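# Move one bread packet from tray onto each plate

## Task

Take bread packets from the tray and set exactly one down lying flat on each of the plates, so that the remaining two packets stay on the tray. The tray, the basket and the plates must stay roughly in their original places, and the basket must still stand upright. At the end, no part of either arm (including its wrist-camera cable) may be in contact with anything on the table.

## Robot and tools

Robot: two arms, left_arm and right_arm, each with a two-finger parallel gripper plus two hand cameras (a wrist camera and a chin camera on the opposite side of the hand). Fixed views come from cam_head_left and cam_head_right on a stand behind the arms. Wrist views are cam_left_wrist, cam_right_wrist, cam_left_wrist_chin and cam_right_wrist_chin. All images are 672x504.

Scene frame: origin at table-top height, halfway between the two nominal arm bases. +x points out over the table, +z points up, and left_arm sits on the +y side. Image left and right do not follow the arm names. The calibrated base positions are: left_arm at (-0.029, +0.281, +0.041) m, right_arm at (-0.048, -0.315, +0.003) m, both turned only slightly about z. Printed hand positions and orientations (end_effector_position, end_effector_quat_wxyz) are given in the scene frame and may be a few cm off, more so at long reach. end_effector_position is the pinch point between the finger pads, roughly 1 cm behind the fingertips. On each gripper, +z runs along the fingers and the fingers open and close along y.

Motion numbers. A row always holds 14 numbers in [-1, 1], covering both arms even when only one moves: left dx, dy, dz, rx, ry, rz, opening, then the same seven for right. The six pose numbers are an offset, not a pose. They count from that arm's Hand target as it was when the action or move began, and they run along that Hand target's own axes, not the scene axes. Scale: 1.0 equals 0.6 m for dx/dy/dz and 180 degrees for rx/ry/rz. The three rotation numbers form one rotation vector. Opening is absolute: +1 is fully open (0.094 m) and -1 is closed. Sending all six pose numbers as 0 asks nothing new of that arm. Always give each gripper the opening you want it to keep, because a 0 there means half open.

execute_actions(actions, cameras): actions is a list of actions. Each action is a table of up to 15 rows, one row per 1/30 s step; if a table is short, its last row is held until step 15. Each row is measured from the start pose of its action, not from the row before it. Repeating the same offset therefore moves the arm further. An empty actions list returns images and the full state, including the scene number.

move(target, speed, blend, opening_speed, grip_force, blocking, cameras): drives each gripper along a straight line to its offset from the current Hand target. target is either one 14-number row or a list of up to 15 rows. Every row in the list counts from the same starting Hand targets. speed is in m/s, from 0.002 to 2.9 (default 0.25); turning is capped at twice that in rad/s, and you may give one value per target. blend (in m) rounds off corners of a list; 0 means stop at each target. opening_speed is per second on the -1..1 scale, minimum 0.2; use it to close gently. grip_force is the per-pad limit in newtons, 10 to 50; it stays in force until changed, and lower values close more slowly. blocking=false returns after 0.5 s while the move keeps running. A move lasts at most 10 s. Paths do not avoid obstacles or the other arm. Faster moves stray more and hit harder, and a target placed further past a contact pushes harder. Do not route a path close to an arm's own base, since the elbow can whip round; go around it instead. The result's move: line reports how the move ended (done, off_target, moving, held, fault) and which limits applied (paced = pose clipped, held = steps withheld).

wait(seconds, cameras): lets the scene run for 0 to 3600 s and returns early if a running move finishes. stop(cameras): brakes the current move. zoom_image(camera, region=[x0,y0,x1,y1]) gives a close-up of the latest image from that camera; the region can be at most 504x504 px. read_manual gives only licence texts. finished_scene(scene) ends the scene for good. Make no other call in the same reply after ending scene 1. Scene 1 is practice, but damage done in it still counts.

Reading results: Hand target is the last commanded pose after clipping, and it is the base for the next offsets. Grippers often come to rest a few cm short because of friction or load; that is not evidence of contact. To close the gap, send the remaining distance as an offset. Commanded orientation is limited to 40 degrees away from the measured one at each step. grip_measured is the measured finger opening on the command scale. With nothing held it can read up to about 2.5 mm wide, and while squeezing a hard item it reads a little under the item's size. To release, command an opening clearly above grip_measured. Joint torques are noisy and offset, and joints 1 to 3 wrap at ±28 N m. A Joint velocities line that reads within noise means the arm is still. Step readings list the gripper positions during an action.

Avoid the following. Dropping packets from any height, releasing while moving, slamming or pressing hard against the table, plates, basket or tray. Knocking anything off the table, which fails the task. Any contact between the two arms, including closing one gripper on the other's fingers. Pressing the wrist-camera cable against objects. Pushing toward poses the arm cannot reach, or holding loads and stretched postures for long: motors heat, a MOTOR HOT line appears at 75 °C, and at 90 °C the arm folds away and stays out of use. An arm blocked by something keeps pushing, so command it back past its gripper to relieve the push. Loose objects may get nudged now and then. Less simulated time, smooth motion and low effort earn more, and thinking time counts as robot time.

Each tool is called by a JSON object that holds its "method" and its "body", one argument or row to a line.

## Session

{"method": "execute_actions", "body": {
  "actions": []
}}

Scene clock: 0.00 s.
left_arm: end_effector_position=(+0.1824, +0.0564, +0.2730) grip_measured=+1.000 end_effector_quat_wxyz=(+0.570, +0.156, +0.723, -0.358) | right_arm: end_effector_position=(+0.2098, -0.1979, +0.1657) grip_measured=+1.000 end_effector_quat_wxyz=(+0.574, -0.028, +0.766, +0.290)
Joint positions: left_arm=[-0.9 0.639 0.317 0.226 -0.108 -0.358 0.094] | right_arm=[0.229 0.508 0.105 0.224 -0.215 0.392 0.094]
Joint velocities: within noise
Joint torques (N m): no reading
Heat: left arm: 31 °C; right arm: 32 °C.
Hand target: left_arm +0.1825, +0.0564, +0.2881; +0.582, +0.152, +0.710, -0.367 | right_arm +0.2096, -0.1979, +0.1687; +0.576, -0.029, +0.764, +0.290
Tool commands: left_gripper/opening=+1.0 right_gripper/opening=+1.0
camera_calibration:
cam_left_wrist: T_world_to_cam=[[-0.61152, -0.71211, 0.34489, 0.05961], [-0.58535, 0.11388, -0.80274, 0.3588], [0.53236, -0.69277, -0.48647, 0.16759]] pos_world=[0.15726, 0.11769, 0.34899]
cam_right_wrist: T_world_to_cam=[[0.39072, -0.82529, -0.40772, -0.17603], [-0.67321, 0.04589, -0.73803, 0.3087], [0.62779, 0.56285, -0.53766, 0.15924]] pos_world=[0.17663, -0.24907, 0.24168]
cam_left_wrist_chin: T_world_to_cam=[[-0.62325, -0.7068, 0.33464, 0.06046], [0.05382, -0.46568, -0.88332, 0.23751], [0.78016, -0.53252, 0.32827, -0.08932]] pos_world=[0.09458, 0.10577, 0.21889]
cam_right_wrist_chin: T_world_to_cam=[[0.39743, -0.82005, -0.41179, -0.17545], [0.09896, 0.48444, -0.86921, 0.19912], [0.91228, 0.3047, 0.27368, -0.06596]] pos_world=[0.1102, -0.22024, 0.11888]

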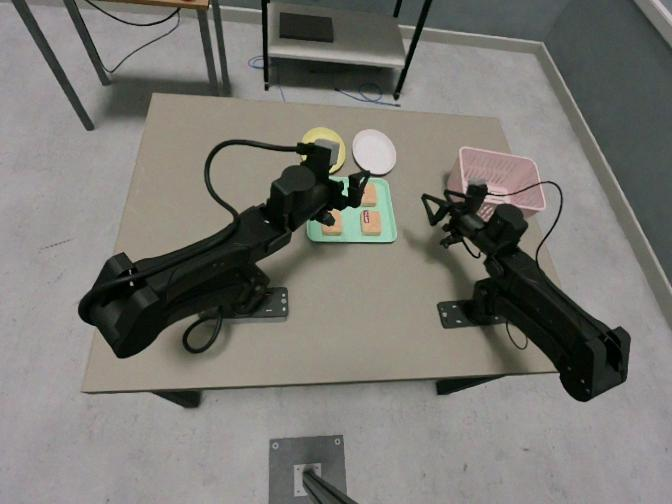

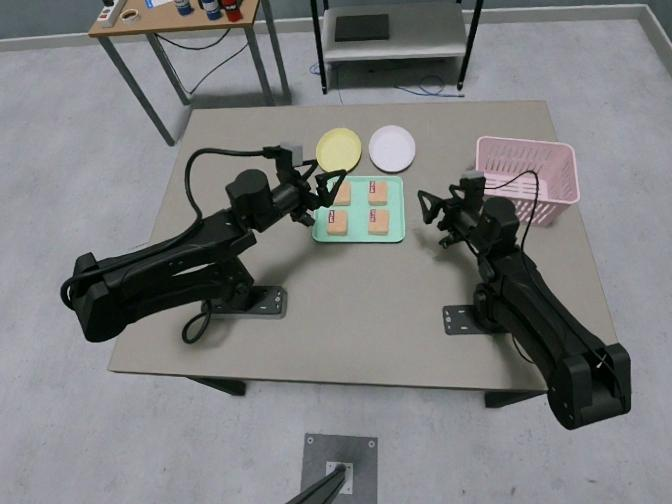

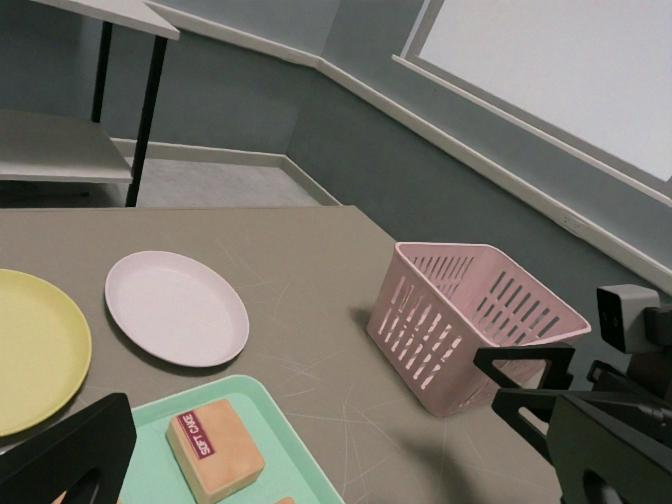

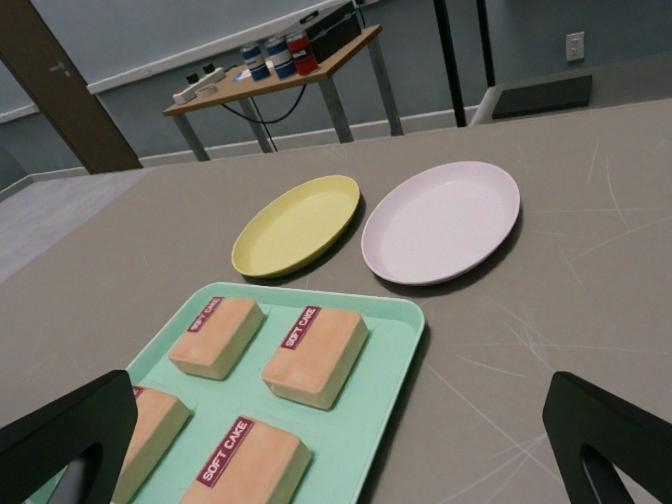

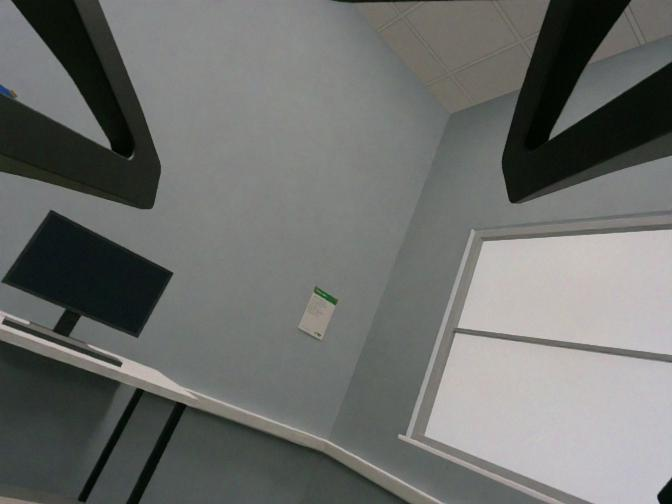

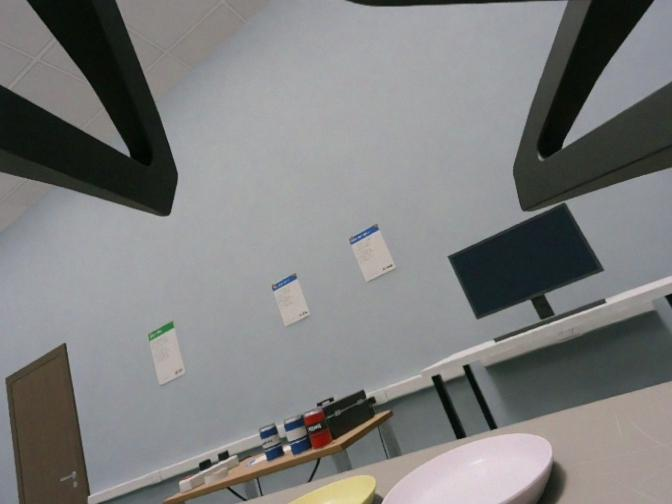

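{"method": "move", "body": {
  "target": [0.047,0.194,0.048,-0.259,0.411,-0.107,1,-0.082,0.077,0.118,0.201,0.399,0.020,1],
  "cameras": ["cam_left_wrist","cam_right_wrist"]
}}

Scene clock: 57.90 s.
left_arm: end_effector_position=(+0.2641, +0.1118, +0.2149) grip_measured=+1.000 end_effector_quat_wxyz=(-0.006, +0.006, +1.000, +0.003) | right_arm: end_effector_position=(+0.2686, -0.1417, +0.2247) grip_measured=+1.000 end_effector_quat_wxyz=(+0.073, -0.001, +0.996, +0.042)
Joint positions: left_arm=[-0.545 1.862 1.832 -1.555 0 -0.514 0.094] | right_arm=[0.438 1.822 1.964 -1.545 -0.005 0.494 0.094]
Joint torques (N m): left_arm=[0.34 -7.1 8.75 -0.06 -0.03 -0.07] | right_arm=[0.49 -7.45 8.02 0.34 0.04 0.09]
Heat: left arm: 34 °C; right arm: 37 °C.
Hand target: left_arm +0.2700, +0.1101, +0.2199; +0.000, +0.000, +1.000, +0.000 | right_arm +0.2697, -0.1401, +0.2200; +0.000, +0.000, +1.000, +0.000
Off the commanded pose: left_arm 0.008 m, 1 deg | right_arm 0.005 m, 10 deg.
joint sent to its limit (right arm) — joint 4 (wrist pitch), lower limit. The joint targets are off in orientation, not in position.
move: off_target (right_arm)
cam_left_wrist: T_world_to_cam=[[-0.00374, -0.99944, -0.03336, 0.12192], [-0.90219, -0.01101, 0.43121, 0.18603], [-0.43133, 0.03171, -0.90163, 0.39697]] pos_world=[0.33952, 0.11131, 0.28177]
cam_right_wrist: T_world_to_cam=[[0.01713, -0.99511, -0.09724, -0.1219], [-0.95533, -0.04499, 0.2921, 0.22063], [-0.29505, 0.08789, -0.95143, 0.3959]] pos_world=[0.32967, -0.14618, 0.30038]

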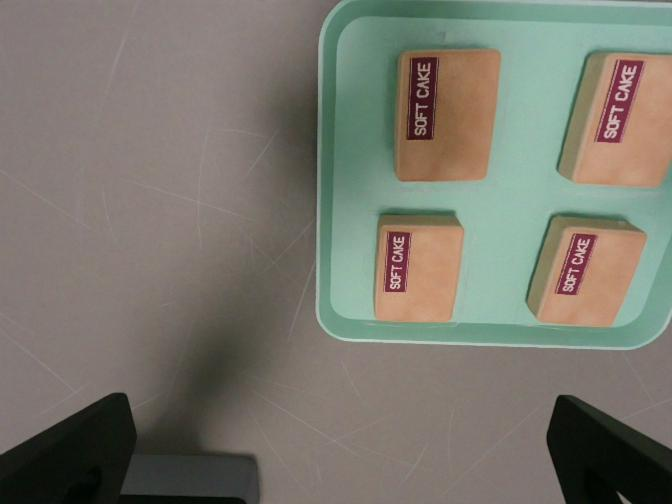

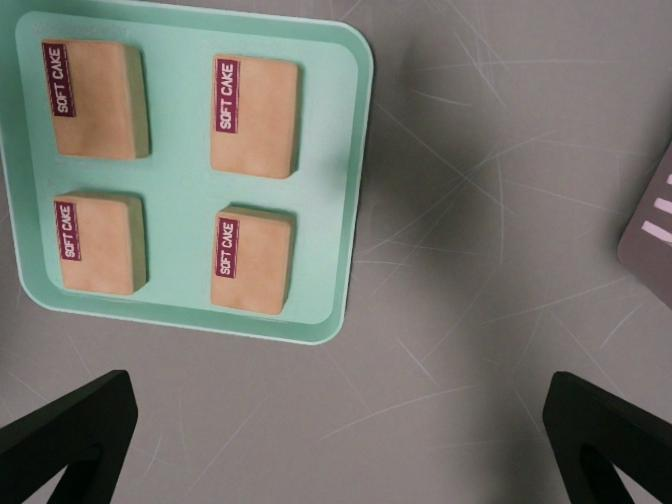

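{"method": "move", "body": {
  "target": [-0.067,-0.095,0.167,0,0,0,0.9,0,0,0,0,0,0,1],
  "cameras": ["cam_left_wrist","cam_left_wrist_chin","cam_right_wrist"]
}}

Scene clock: 84.07 s.
left_arm: end_effector_position=(+0.3034, +0.0590, +0.1201) grip_measured=+0.902 end_effector_quat_wxyz=(-0.008, +0.003, +1.000, +0.005) | right_arm: end_effector_position=(+0.2686, -0.1417, +0.2247) grip_measured=+1.000 end_effector_quat_wxyz=(+0.073, -0.001, +0.996, +0.042)
Joint positions: left_arm=[-0.609 2.1 1.792 -1.281 0 -0.586 0.089] | right_arm=[0.438 1.822 1.964 -1.545 -0.005 0.494 0.094]
Joint torques (N m): left_arm=[-0.24 -9.07 7.69 0.14 -0.03 -0.07] | right_arm=[0.49 -7.46 8.02 0.34 0.04 0.09]
Heat: left arm: 34 °C; right arm: 35 °C.
Hand target: left_arm +0.3103, +0.0532, +0.1198; +0.000, +0.000, +1.000, +0.000 | right_arm +0.2697, -0.1401, +0.2200; +0.000, +0.000, +1.000, +0.000
Off the commanded pose: left_arm 0.009 m, 1 deg | right_arm 0.005 m, 10 deg.
joint sent to its limit (right arm) — joint 4 (wrist pitch), lower limit. The joint targets are off in orientation, not in position.
move: done
cam_left_wrist: T_world_to_cam=[[0.0026, -0.99931, -0.03698, 0.06459], [-0.90055, -0.01841, 0.43436, 0.26134], [-0.43474, 0.03218, -0.89998, 0.33089]] pos_world=[0.37903, 0.05871, 0.18666]
cam_right_wrist: T_world_to_cam=[[0.01713, -0.99511, -0.09724, -0.1219], [-0.95533, -0.04499, 0.2921, 0.22063], [-0.29505, 0.08789, -0.95143, 0.3959]] pos_world=[0.32967, -0.14618, 0.30038]
cam_left_wrist_chin: T_world_to_cam=[[-0.00948, -0.99962, -0.02571, 0.06311], [-0.90196, 0.01965, -0.43137, 0.30409], [0.43171, 0.0191, -0.90181, 0.08879]] pos_world=[0.23654, 0.05541, 0.21287]
Images, in order (width x height): cam_left_wrist 672x504, cam_right_wrist 672x504, cam_left_wrist_chin 672x504.

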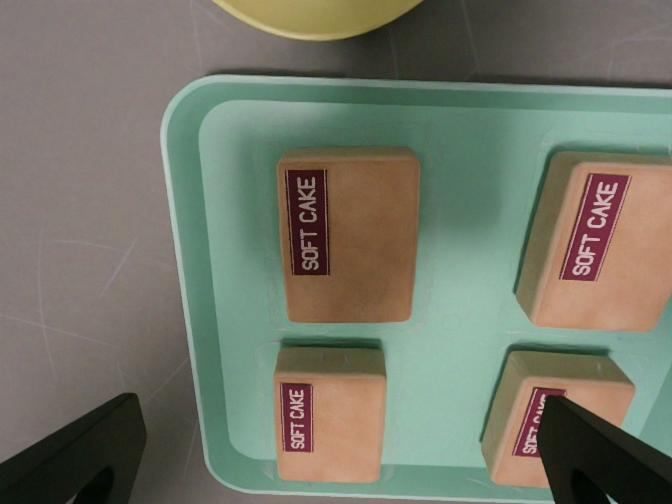

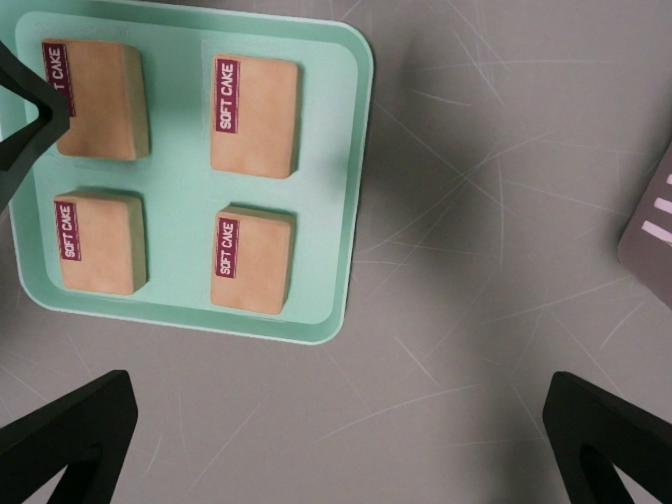

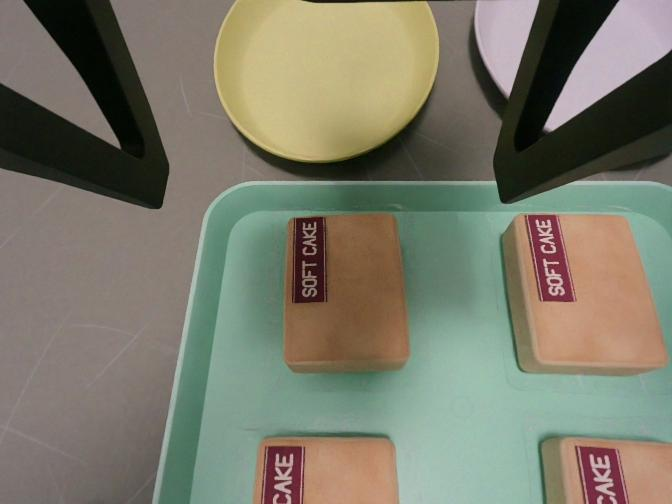

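{"method": "move", "body": {
  "target": [
    [-0.005,-0.003,0.164,0,0,0,0.85,0,0,0,0,0,0,1],
    [-0.005,-0.003,0.164,0,0,0,0.05,0,0,0,0,0,0,1]
  ],
  "speed": 0.15,
  "grip_force": 15,
  "cameras": ["cam_left_wrist","cam_left_wrist_chin"]
}}

Scene clock: 100.13 s.
left_arm: end_effector_position=(+0.3147, +0.0514, +0.0294) grip_measured=+0.212 end_effector_quat_wxyz=(+0.004, +0.003, +1.000, -0.003) | right_arm: end_effector_position=(+0.2686, -0.1417, +0.2247) grip_measured=+1.000 end_effector_quat_wxyz=(+0.073, -0.001, +0.996, +0.042)
Joint positions: left_arm=[-0.609 2.206 1.59 -0.944 0 -0.586 0.057] | right_arm=[0.438 1.822 1.964 -1.545 -0.005 0.494 0.094]
Joint velocities: left_arm=[-0.012 0.012 0.007 -0.022 -0.037 0.007 -0.004] | right_arm=[within noise]
Joint torques (N m): left_arm=[-0.2 -9.57 4.81 0.21 -0.03 -0.06] | right_arm=[0.47 -7.46 8.03 0.34 0.04 0.09]
Heat: left arm: 34 °C; right arm: 35 °C.
Hand target: left_arm +0.3133, +0.0515, +0.0214; +0.000, +0.000, +1.000, +0.000 | right_arm +0.2697, -0.1401, +0.2200; +0.000, +0.000, +1.000, +0.000
Off the commanded pose: left_arm 0.008 m, 1 deg | right_arm 0.005 m, 10 deg.
joint sent to its limit (right arm) — joint 4 (wrist pitch), lower limit. The joint targets are off in orientation, not in position.
grip_force (N): 15, 15
move: done
cam_left_wrist: T_world_to_cam=[[0.00373, -0.99979, -0.02025, 0.05279], [-0.911, -0.01175, 0.41225, 0.31444], [-0.4124, 0.01691, -0.91085, 0.24851]] pos_world=[0.38874, 0.05227, 0.0978]
cam_left_wrist_chin: T_world_to_cam=[[-0.00863, -0.99992, -0.0093, 0.05261], [-0.89102, 0.01191, -0.45382, 0.27304], [0.45389, 0.00437, -0.89105, -0.00423]] pos_world=[0.24566, 0.04937, 0.12063]

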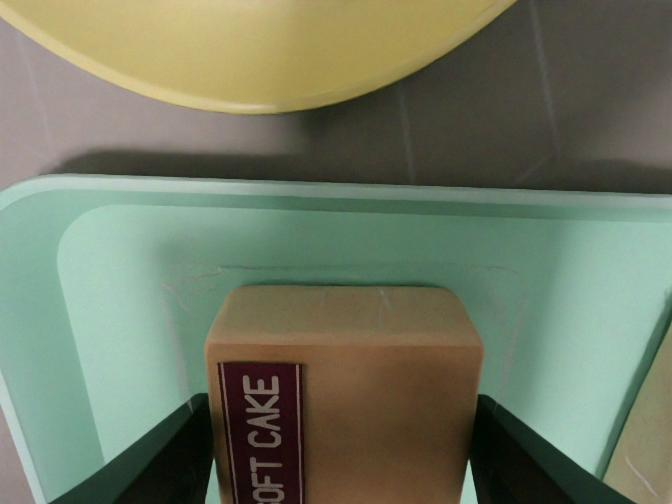

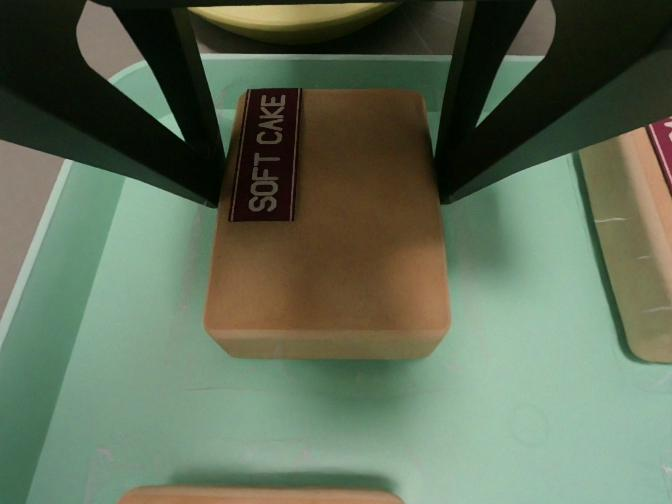

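{"method": "move", "body": {
  "target": [
    [0,0,0,0,0,0,0.6,0,0,0,0,0,0,1],
    [0.018,0,0.016,0,0,0,0.6,0,0,0,0,0,0,1],
    [0.018,0,0.016,0,0,0,0.0,0,0,0,0,0,0,1]
  ],
  "speed": 0.1,
  "grip_force": 20,
  "cameras": ["cam_left_wrist_chin"]
}}

{"method": "wait", "body": {
  "seconds": 1
}}

Scene clock: 118.03 s.
left_arm: end_effector_position=(+0.3043, +0.0526, +0.0148) grip_measured=+0.375 end_effector_quat_wxyz=(-0.001, +0.001, +1.000, +0.000) | right_arm: end_effector_position=(+0.2686, -0.1417, +0.2247) grip_measured=+1.000 end_effector_quat_wxyz=(+0.073, -0.001, +0.996, +0.042)
Joint positions: left_arm=[-0.621 2.206 1.527 -0.893 0 -0.601 0.065] | right_arm=[0.438 1.822 1.964 -1.545 -0.005 0.494 0.094]
Joint torques (N m): left_arm=[-0.47 -10.65 4.22 0.2 -0.03 -0.07] | right_arm=[0.49 -7.46 8.02 0.34 0.04 0.09]
Heat: left arm: 34 °C; right arm: 35 °C.
Hand target: left_arm +0.3024, +0.0515, +0.0118; +0.000, +0.000, +1.000, +0.000 | right_arm +0.2697, -0.1401, +0.2200; +0.000, +0.000, +1.000, +0.000
Off the commanded pose: left_arm 0.004 m, 0 deg | right_arm 0.005 m, 10 deg.
joint sent to its limit (right arm) — joint 4 (wrist pitch), lower limit. The joint targets are off in orientation, not in position.
grip_force (N): 20, 20
move: done
cam_left_wrist_chin: T_world_to_cam=[[-0.00572, -0.99985, -0.01609, 0.0528], [-0.89562, 0.01228, -0.44466, 0.25839], [0.44479, 0.01187, -0.89555, -0.01005]] pos_world=[0.23619, 0.04974, 0.10675]

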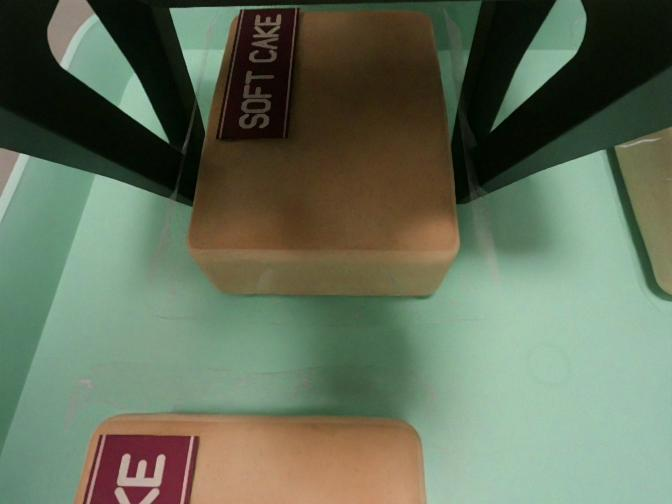

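Scene clock: 119.03 s.
left_arm: end_effector_position=(+0.3043, +0.0526, +0.0148) grip_measured=+0.358 end_effector_quat_wxyz=(-0.001, +0.001, +1.000, +0.000) | right_arm: end_effector_position=(+0.2686, -0.1417, +0.2247) grip_measured=+1.000 end_effector_quat_wxyz=(+0.073, -0.001, +0.996, +0.042)
Joint positions: left_arm=[-0.621 2.206 1.527 -0.893 0 -0.601 0.064] | right_arm=[0.438 1.822 1.964 -1.545 -0.005 0.494 0.094]
Joint torques (N m): left_arm=[-0.47 -10.66 4.22 0.2 -0.03 -0.07] | right_arm=[0.49 -7.46 8.03 0.34 0.04 0.09]
Heat: left arm: 34 °C; right arm: 35 °C.
Hand target: left_arm +0.3024, +0.0515, +0.0118; +0.000, +0.000, +1.000, +0.000 | right_arm +0.2697, -0.1401, +0.2200; +0.000, +0.000, +1.000, +0.000
Tool commands: left_gripper/opening=+0.0 right_gripper/opening=+1.0
Off the commanded pose: left_arm 0.004 m, 0 deg | right_arm 0.005 m, 10 deg.
grip_force (N): 20, 20
wait: 1.00 s; at rest by 0.17 s

{"method": "wait", "body": {
  "seconds": 3
}}

Scene clock: 125.40 s.
left_arm: end_effector_position=(+0.3043, +0.0526, +0.0148) grip_measured=+0.356 end_effector_quat_wxyz=(-0.001, +0.001, +1.000, +0.000) | right_arm: end_effector_position=(+0.2686, -0.1417, +0.2247) grip_measured=+1.000 end_effector_quat_wxyz=(+0.073, -0.001, +0.996, +0.042)
Joint positions: left_arm=[-0.621 2.206 1.527 -0.893 0 -0.601 0.064] | right_arm=[0.438 1.822 1.964 -1.545 -0.005 0.494 0.094]
Joint torques (N m): left_arm=[-0.47 -10.66 4.22 0.2 -0.03 -0.07] | right_arm=[0.49 -7.46 8.02 0.35 0.04 0.09]
Heat: left arm: 33 °C; right arm: 35 °C.
Hand target: left_arm +0.3024, +0.0515, +0.0118; +0.000, +0.000, +1.000, +0.000 | right_arm +0.2697, -0.1401, +0.2200; +0.000, +0.000, +1.000, +0.000
Tool commands: left_gripper/opening=+0.0 right_gripper/opening=+1.0
Off the commanded pose: left_arm 0.004 m, 0 deg | right_arm 0.005 m, 10 deg.
grip_force (N): 20, 20
wait: 3.00 s; at rest from the start

{"method": "move", "body": {
  "target": [0,0,-0.1,0,0,0,0.0,0,0,0,0,0,0,1],
  "speed": 0.1,
  "cameras": ["cam_left_wrist","cam_left_wrist_chin"]
}}

Scene clock: 135.13 s.
left_arm: end_effector_position=(+0.2901, +0.0624, +0.0425) grip_measured=+0.356 end_effector_quat_wxyz=(-0.033, +0.001, +0.999, +0.023) | right_arm: end_effector_position=(+0.2686, -0.1417, +0.2247) grip_measured=+1.000 end_effector_quat_wxyz=(+0.073, -0.001, +0.996, +0.042)
Joint positions: left_arm=[-0.621 2.175 1.592 -1.069 0 -0.601 0.064] | right_arm=[0.438 1.822 1.964 -1.545 -0.005 0.494 0.094]
Joint torques (N m): left_arm=[-0.46 -14.9 8.54 -0.18 -0.03 -0.07] | right_arm=[0.47 -7.46 8.03 0.34 0.04 0.09]
Heat: left arm: 34 °C; right arm: 35 °C.
Hand target: left_arm +0.3024, +0.0515, +0.0717; +0.000, +0.000, +1.000, +0.000 | right_arm +0.2697, -0.1401, +0.2200; +0.000, +0.000, +1.000, +0.000
Off the commanded pose: left_arm 0.034 m, 5 deg | right_arm 0.005 m, 10 deg.
joint sent to its limit (right arm) — joint 4 (wrist pitch), lower limit. The joint targets are off in orientation, not in position.
grip_force (N): 20, 20
move: off_target (left_arm)
cam_left_wrist: T_world_to_cam=[[0.00318, -0.99736, -0.0726, 0.06648], [-0.87718, -0.03764, 0.47869, 0.27566], [-0.48016, 0.06216, -0.87498, 0.26539]] pos_world=[0.36902, 0.06018, 0.10508]
cam_left_wrist_chin: T_world_to_cam=[[-0.00823, -0.99812, -0.06075, 0.06546], [-0.92284, 0.03097, -0.38394, 0.26197], [0.3851, 0.0529, -0.92136, 0.03679]] pos_world=[0.22813, 0.05528, 0.13845]

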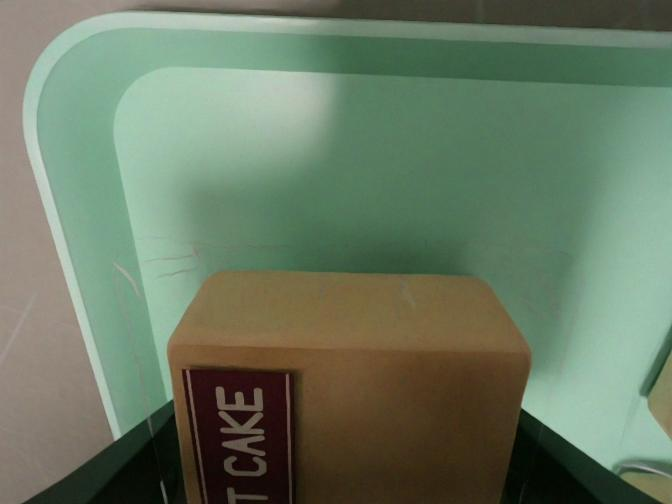

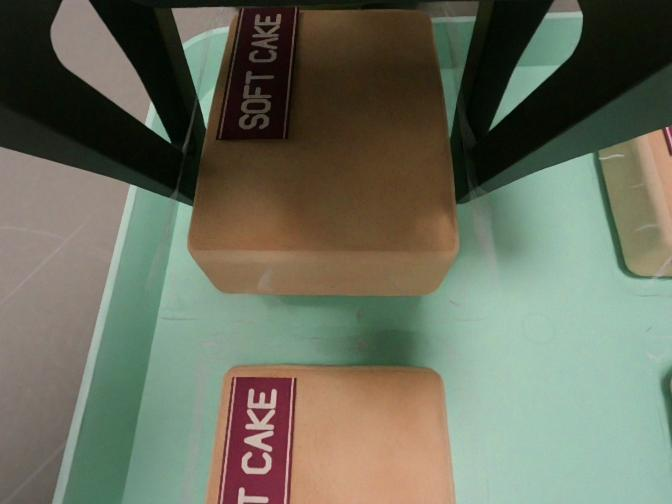

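{"method": "execute_actions", "body": {
  "actions": [
    [[0,0,-0.05,0,0,0,0.0,0,0,0,0,0,0,1]]
  ],
  "cameras": ["cam_head_right","cam_right_wrist"]
}}

Scene clock: 139.90 s.
left_arm: end_effector_position=(+0.2924, +0.0608, +0.0737) grip_measured=+0.356 end_effector_quat_wxyz=(-0.031, +0.001, +0.999, +0.022) | right_arm: end_effector_position=(+0.2686, -0.1417, +0.2247) grip_measured=+1.000 end_effector_quat_wxyz=(+0.073, -0.001, +0.996, +0.042)
Joint positions: left_arm=[-0.621 2.146 1.675 -1.175 0 -0.601 0.064] | right_arm=[0.438 1.822 1.964 -1.545 -0.005 0.494 0.094]
Joint torques (N m): left_arm=[-0.46 -14.34 8.88 -0.17 -0.03 -0.07] | right_arm=[0.49 -7.46 8.02 0.34 0.04 0.09]
Heat: left arm: 34 °C; right arm: 35 °C.
Hand target: left_arm +0.3025, +0.0514, +0.1018; +0.000, +0.000, +1.000, +0.000 | right_arm +0.2697, -0.1401, +0.2200; +0.000, +0.000, +1.000, +0.000
Off the commanded pose: left_arm 0.031 m, 4 deg | right_arm 0.005 m, 10 deg.
joint sent to its limit (right arm) — joint 4 (wrist pitch), lower limit. The joint targets are off in orientation, not in position.
grip_force (N): 20, 20
Step readings (end_effector_position of left_arm | right_arm):
0: (+0.2900, +0.0625, +0.0425) | (+0.2686, -0.1417, +0.2247)
1: (+0.2899, +0.0625, +0.0426) | (+0.2686, -0.1417, +0.2247)
2: (+0.2897, +0.0626, +0.0436) | (+0.2686, -0.1417, +0.2247)
4: (+0.2898, +0.0626, +0.0477) | (+0.2686, -0.1417, +0.2247)
8: (+0.2939, +0.0598, +0.0619) | (+0.2686, -0.1417, +0.2247)
15: (+0.2958, +0.0585, +0.0733) | (+0.2686, -0.1417, +0.2247)
cam_right_wrist: T_world_to_cam=[[0.01713, -0.99511, -0.09724, -0.1219], [-0.95533, -0.04499, 0.2921, 0.22063], [-0.29505, 0.08789, -0.95143, 0.3959]] pos_world=[0.32967, -0.14618, 0.30038]

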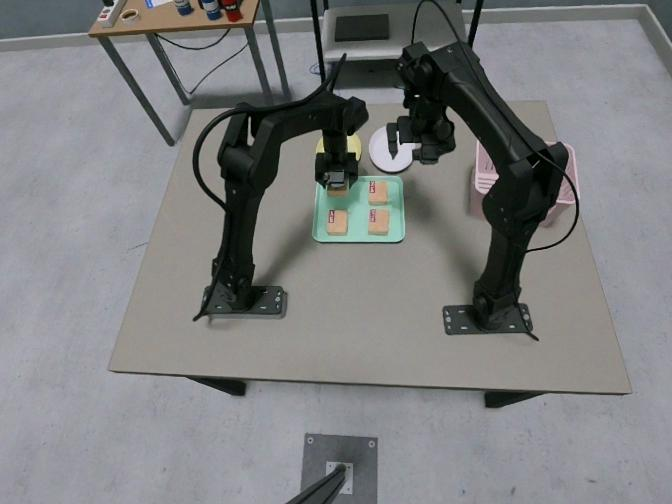

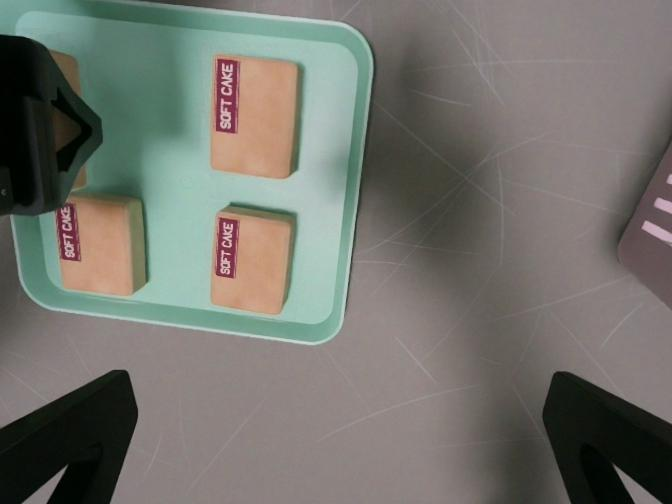

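{"method": "move", "body": {
  "target": [-0.297,0.009,-0.03,0,0,0,0.0,0,0,0,0,0,0,1],
  "cameras": ["cam_left_wrist","cam_left_wrist_chin"]
}}

Scene clock: 149.33 s.
left_arm: end_effector_position=(+0.4761, +0.0595, +0.1186) grip_measured=+0.356 end_effector_quat_wxyz=(+0.106, -0.005, +0.993, -0.047) | right_arm: end_effector_position=(+0.2686, -0.1417, +0.2247) grip_measured=+1.000 end_effector_quat_wxyz=(+0.073, -0.001, +0.996, +0.042)
Joint positions: left_arm=[-0.433 2.701 2.826 -1.464 0 -0.424 0.064] | right_arm=[0.438 1.822 1.964 -1.545 -0.005 0.494 0.094]
Joint torques (N m): left_arm=[-0.14 -12.37 9.03 0.44 -0.03 0.08] | right_arm=[0.49 -7.45 8.03 0.34 0.04 0.09]
Heat: left arm: 35 °C; right arm: 35 °C.
Hand target: left_arm +0.4806, +0.0569, +0.1198; +0.000, +0.000, +1.000, +0.000 | right_arm +0.2697, -0.1401, +0.2200; +0.000, +0.000, +1.000, +0.000
Off the commanded pose: left_arm 0.005 m, 13 deg | right_arm 0.005 m, 10 deg.
elbow stopped short (left arm): the move would have taken joint 3 (elbow) straighter than the controller allows.
joint sent to its limit (right arm) — joint 4 (wrist pitch), lower limit. The joint targets are off in orientation, not in position.
grip_force (N): 20, 20
move: off_target (left_arm)
cam_left_wrist: T_world_to_cam=[[0.01323, -0.99741, 0.0707, 0.04672], [-0.97527, 0.00273, 0.22102, 0.47714], [-0.22064, -0.07187, -0.9727, 0.31749]] pos_world=[0.53477, 0.06812, 0.20007]
cam_left_wrist_chin: T_world_to_cam=[[-0.00105, -0.99688, 0.07893, 0.04875], [-0.78148, -0.04843, -0.62205, 0.42855], [0.62393, -0.06234, -0.77899, -0.08834]] pos_world=[0.39007, 0.06384, 0.19391]

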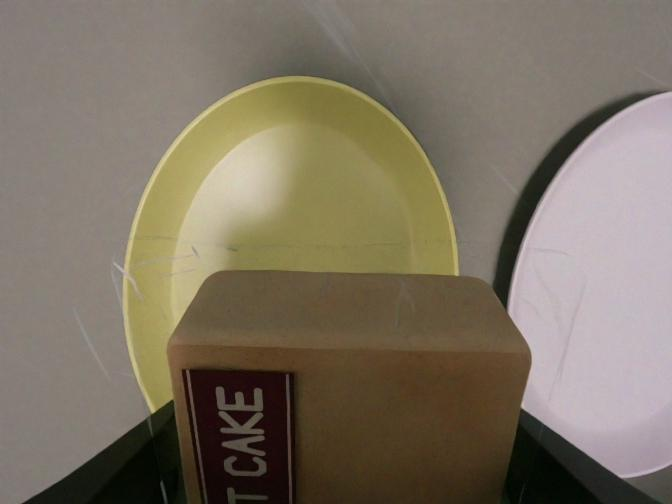

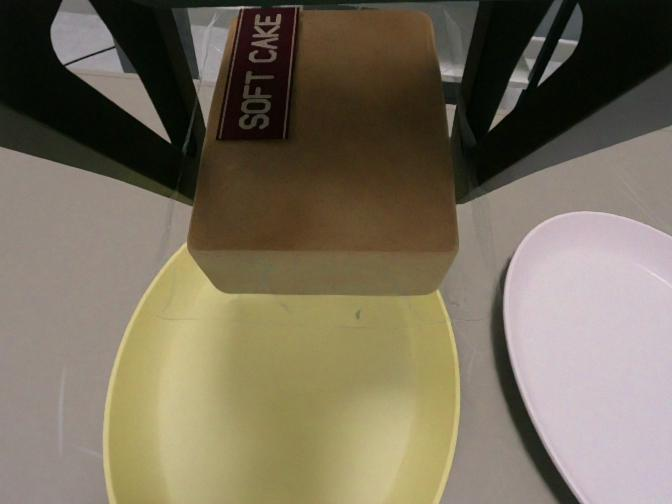

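{"method": "move", "body": {
  "target": [0.01,0.02,0.09,0,0,0,0.0,0,0,0,0,0,0,1],
  "speed": 0.12,
  "cameras": ["cam_left_wrist","cam_left_wrist_chin"]
}}

Scene clock: 166.30 s.
left_arm: end_effector_position=(+0.4685, +0.0681, +0.0641) grip_measured=+0.356 end_effector_quat_wxyz=(+0.053, -0.001, +0.998, -0.023) | right_arm: end_effector_position=(+0.2686, -0.1417, +0.2247) grip_measured=+1.000 end_effector_quat_wxyz=(+0.073, -0.001, +0.996, +0.042)
Joint positions: left_arm=[-0.424 2.804 2.826 -1.477 0 -0.408 0.064] | right_arm=[0.438 1.822 1.964 -1.545 -0.005 0.494 0.094]
Joint torques (N m): left_arm=[0.46 -12.88 9.07 0.22 -0.03 0.08] | right_arm=[0.47 -7.46 8.02 0.34 0.04 0.09]
Heat: left arm: 35 °C; right arm: 35 °C.
Hand target: left_arm +0.4746, +0.0688, +0.0658; +0.000, +0.000, +1.000, +0.000 | right_arm +0.2697, -0.1401, +0.2200; +0.000, +0.000, +1.000, +0.000
Off the commanded pose: left_arm 0.006 m, 7 deg | right_arm 0.005 m, 10 deg.
elbow stopped short (left arm): the move would have taken joint 3 (elbow) straighter than the controller allows.
joint sent to its limit (right arm) — joint 4 (wrist pitch), lower limit. The joint targets are off in orientation, not in position.
grip_force (N): 20, 20
move: off_target (left_arm)
cam_left_wrist: T_world_to_cam=[[0.011, -0.99972, 0.02072, 0.06363], [-0.94676, -0.00374, 0.32193, 0.46239], [-0.32177, -0.02315, -0.94654, 0.30583]] pos_world=[0.53548, 0.07243, 0.1393]
cam_left_wrist_chin: T_world_to_cam=[[-0.00235, -0.99953, 0.0304, 0.06538], [-0.84263, -0.01439, -0.5383, 0.41014], [0.53849, -0.02688, -0.8422, -0.08388]] pos_world=[0.39092, 0.069, 0.14815]

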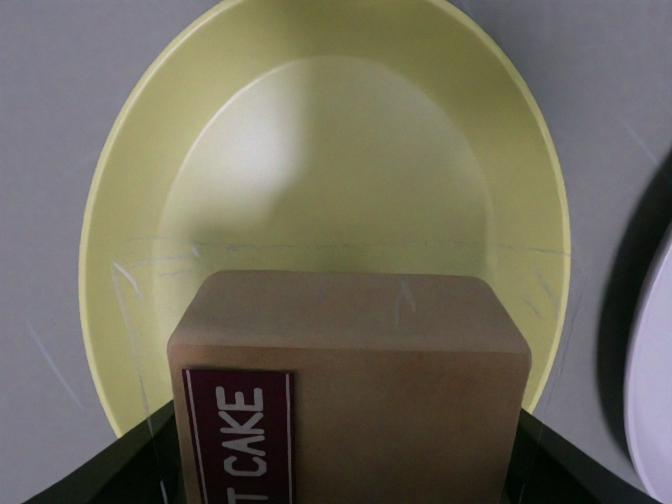

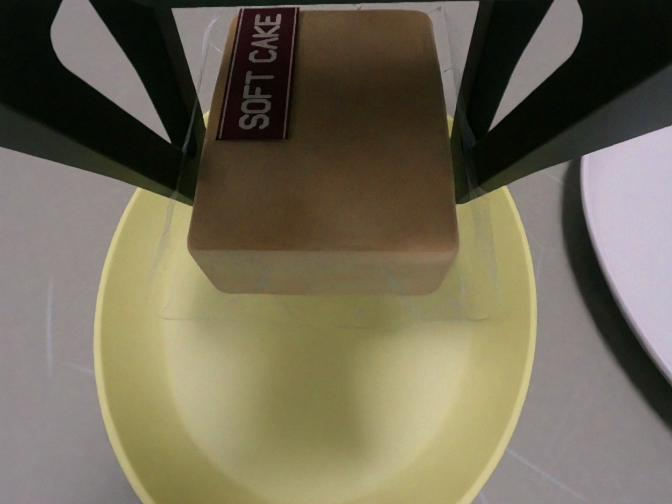

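{"method": "move", "body": {
  "target": [0.005,0.011,0.068,0,0,0,0.0,0,0,0,0,0,0,1],
  "speed": 0.1,
  "cameras": ["cam_left_wrist","cam_left_wrist_chin"]
}}

Scene clock: 172.27 s.
left_arm: end_effector_position=(+0.4618, +0.0752, +0.0241) grip_measured=+0.356 end_effector_quat_wxyz=(+0.018, +0.000, +1.000, -0.008) | right_arm: end_effector_position=(+0.2686, -0.1417, +0.2247) grip_measured=+1.000 end_effector_quat_wxyz=(+0.073, -0.001, +0.996, +0.042)
Joint positions: left_arm=[-0.417 2.881 2.826 -1.477 0 -0.399 0.064] | right_arm=[0.438 1.822 1.964 -1.545 -0.005 0.494 0.094]
Joint torques (N m): left_arm=[0.62 -13 9.05 0.22 -0.03 0.09] | right_arm=[0.49 -7.47 8.03 0.34 0.04 0.08]
Heat: left arm: 35 °C; right arm: 35 °C.
Hand target: left_arm +0.4716, +0.0755, +0.0249; +0.000, +0.000, +1.000, +0.000 | right_arm +0.2697, -0.1401, +0.2200; +0.000, +0.000, +1.000, +0.000
Off the commanded pose: left_arm 0.010 m, 2 deg | right_arm 0.005 m, 10 deg.
elbow stopped short (left arm): the move would have taken joint 3 (elbow) straighter than the controller allows.
joint sent to its limit (right arm) — joint 4 (wrist pitch), lower limit. The joint targets are off in orientation, not in position.
grip_force (N): 20, 20
move: done
cam_left_wrist: T_world_to_cam=[[0.00904, -0.9999, -0.01098, 0.07331], [-0.9216, -0.0126, 0.38794, 0.45642], [-0.38804, 0.00661, -0.92162, 0.29371]] pos_world=[0.53394, 0.07711, 0.09443]
cam_left_wrist_chin: T_world_to_cam=[[-0.0035, -0.99999, -0.00037, 0.075], [-0.87867, 0.00325, -0.47742, 0.3968], [0.47742, -0.00135, -0.87868, -0.08659]] pos_world=[0.39026, 0.07359, 0.11338]

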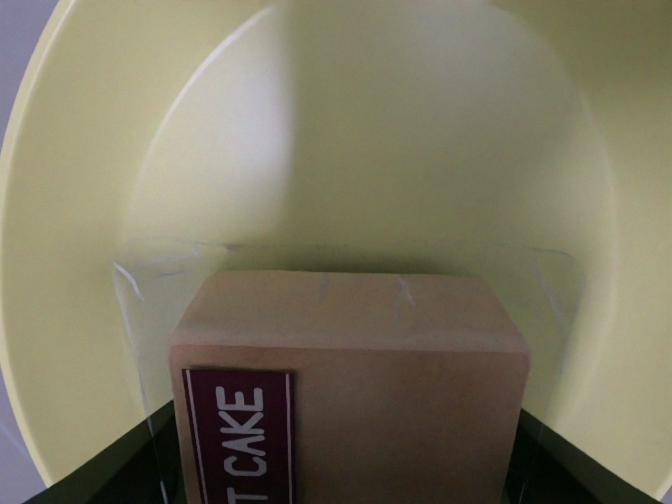

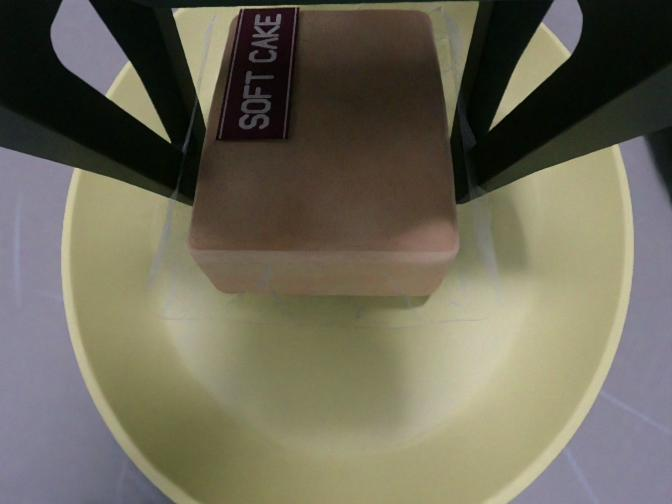

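{"method": "move", "body": {
  "target": [
    [-0.007,0,0.013,0,0,0,0.0,0,0,0,0,0,0,1],
    [-0.007,0,0.013,0,0,0,0.6,0,0,0,0,0,0,1]
  ],
  "speed": 0.05,
  "opening_speed": 0.4,
  "cameras": ["cam_left_wrist_chin","cam_left_wrist"]
}}

Scene clock: 179.13 s.
left_arm: end_effector_position=(+0.4662, +0.0760, +0.0174) grip_measured=+0.598 end_effector_quat_wxyz=(+0.022, +0.000, +1.000, -0.009) | right_arm: end_effector_position=(+0.2686, -0.1417, +0.2247) grip_measured=+1.000 end_effector_quat_wxyz=(+0.073, -0.001, +0.996, +0.042)
Joint positions: left_arm=[-0.413 2.894 2.826 -1.455 0 -0.395 0.075] | right_arm=[0.438 1.822 1.964 -1.545 -0.005 0.494 0.094]
Joint torques (N m): left_arm=[0.43 -12.89 9.09 0.26 -0.03 0.08] | right_arm=[0.47 -7.46 8.03 0.34 0.04 0.09]
Heat: left arm: 35 °C; right arm: 35 °C.
Hand target: left_arm +0.4758, +0.0753, +0.0172; +0.000, +0.000, +1.000, +0.000 | right_arm +0.2697, -0.1401, +0.2200; +0.000, +0.000, +1.000, +0.000
Off the commanded pose: left_arm 0.010 m, 3 deg | right_arm 0.005 m, 10 deg.
elbow stopped short (left arm): the move would have taken joint 3 (elbow) straighter than the controller allows.
joint sent to its limit (right arm) — joint 4 (wrist pitch), lower limit. The joint targets are off in orientation, not in position.
grip_force (N): 20, 20
move: off_target (left_arm); target 2's new opening was sent with left_arm's hand 0.010 m and 3 deg from that target
cam_left_wrist: T_world_to_cam=[[0.01031, -0.99992, -0.00749, 0.07334], [-0.92486, -0.01238, 0.38011, 0.4647], [-0.38017, 0.00301, -0.92491, 0.28589]] pos_world=[0.53771, 0.07822, 0.08834]
cam_left_wrist_chin: T_world_to_cam=[[-0.0024, -0.99999, 0.00304, 0.07523], [-0.87458, 0.00063, -0.48489, 0.39595], [0.48488, -0.00382, -0.87457, -0.09787]] pos_world=[0.39393, 0.07461, 0.10617]
Images, in order (width x height): cam_left_wrist 672x504, cam_left_wrist_chin 672x504.

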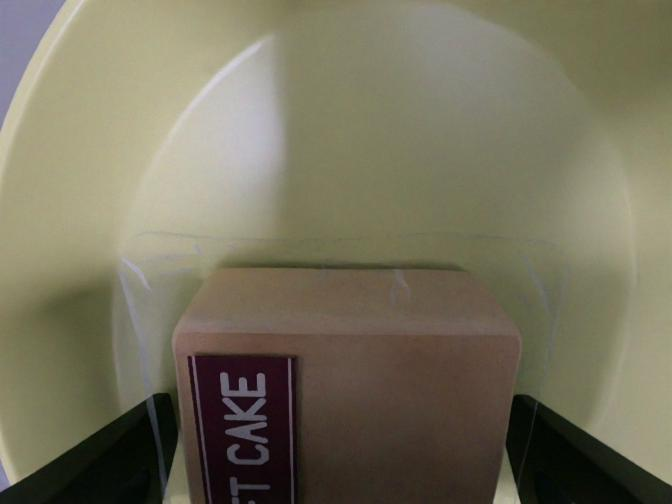

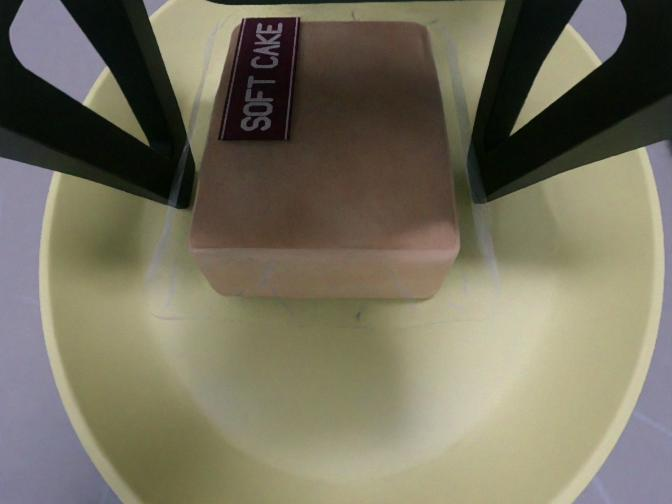

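{"method": "move", "body": {
  "target": [
    [-0.007,0,0.013,0,0,0,0.8,0,0,0,0,0,0,0.9],
    [-0.007,0,-0.18,0,0,0,0.8,0,0,0,0,0,0,0.9],
    [0.33,0.22,-0.22,0,0,0,0.8,-0.1,0.122,0.15,0,0,0,0.9]
  ],
  "cameras": ["cam_left_wrist","cam_right_wrist","cam_right_wrist_chin","cam_head_right"]
}}

Scene clock: 193.97 s.
left_arm: end_effector_position=(+0.2765, +0.2060, +0.1380) grip_measured=+0.798 end_effector_quat_wxyz=(-0.023, -0.001, +1.000, +0.006) | right_arm: end_effector_position=(+0.3302, -0.0679, +0.1406) grip_measured=+0.901 end_effector_quat_wxyz=(+0.026, -0.001, +0.999, +0.020)
Joint positions: left_arm=[-0.263 1.787 1.43 -1.262 -0.001 -0.246 0.084] | right_arm=[0.517 2.289 2.329 -1.545 -0.004 0.572 0.089]
Joint torques (N m): left_arm=[0.43 -11.44 4.67 0.08 -0.03 0.09] | right_arm=[0.46 -11.75 8.03 0.17 0.04 0.09]
Heat: left arm: 35 °C; right arm: 35 °C.
Hand target: left_arm +0.2778, +0.2074, +0.1492; +0.000, +0.000, +1.000, +0.000 | right_arm +0.3295, -0.0668, +0.1298; +0.000, +0.000, +1.000, +0.000
Off the commanded pose: left_arm 0.011 m, 3 deg | right_arm 0.011 m, 4 deg.
elbow stopped short (left arm): the move would have taken joint 3 (elbow) straighter than the controller allows.
joint sent to its limit (right arm) — joint 4 (wrist pitch), lower limit. The joint targets still meet the commanded pose.
grip_force (N): 20, 20
move: off_target (left_arm, right_arm)
cam_left_wrist: T_world_to_cam=[[0.00838, -0.99918, -0.03973, 0.211], [-0.88643, -0.02581, 0.46214, 0.22584], [-0.46279, 0.03134, -0.88592, 0.3365]] pos_world=[0.35415, 0.20611, 0.20212]
cam_right_wrist: T_world_to_cam=[[0.01119, -0.99848, -0.05389, -0.0621], [-0.92406, -0.03092, 0.381, 0.28562], [-0.38209, 0.04553, -0.923, 0.34948]] pos_world=[0.39815, -0.06909, 0.21041]
cam_right_wrist_chin: T_world_to_cam=[[0.00882, -0.99798, -0.06295, -0.05977], [-0.85833, 0.02474, -0.5125, 0.33721], [0.51303, 0.05855, -0.85637, 0.06556]] pos_world=[0.25634, -0.07183, 0.2252]
Images, in order (width x height): cam_head_right 672x504, cam_left_wrist 672x504, cam_right_wrist 672x504, cam_right_wrist_chin 672x504.

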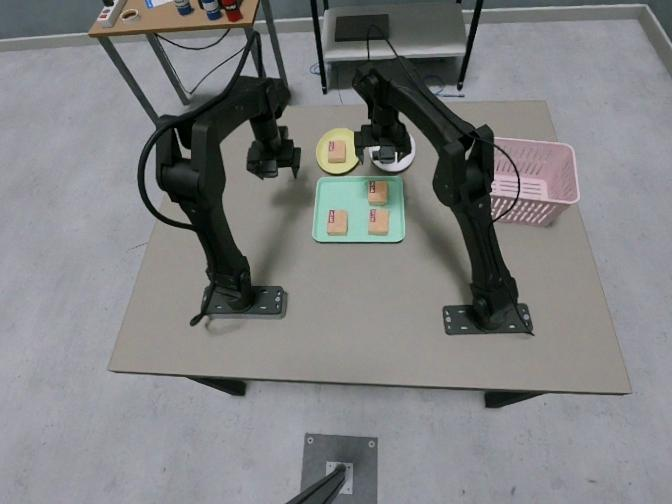

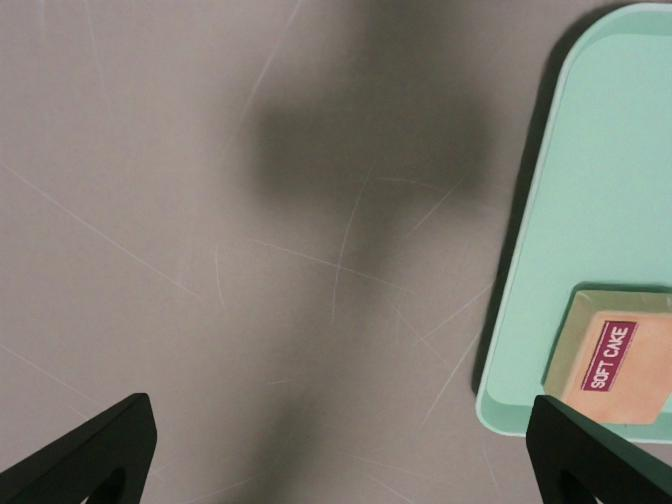

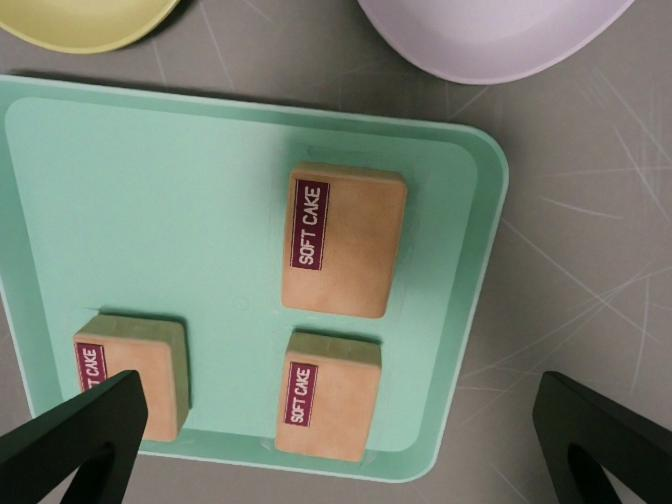

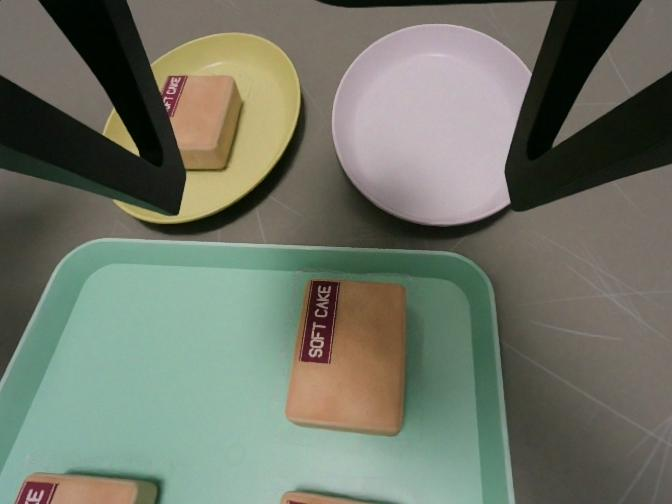

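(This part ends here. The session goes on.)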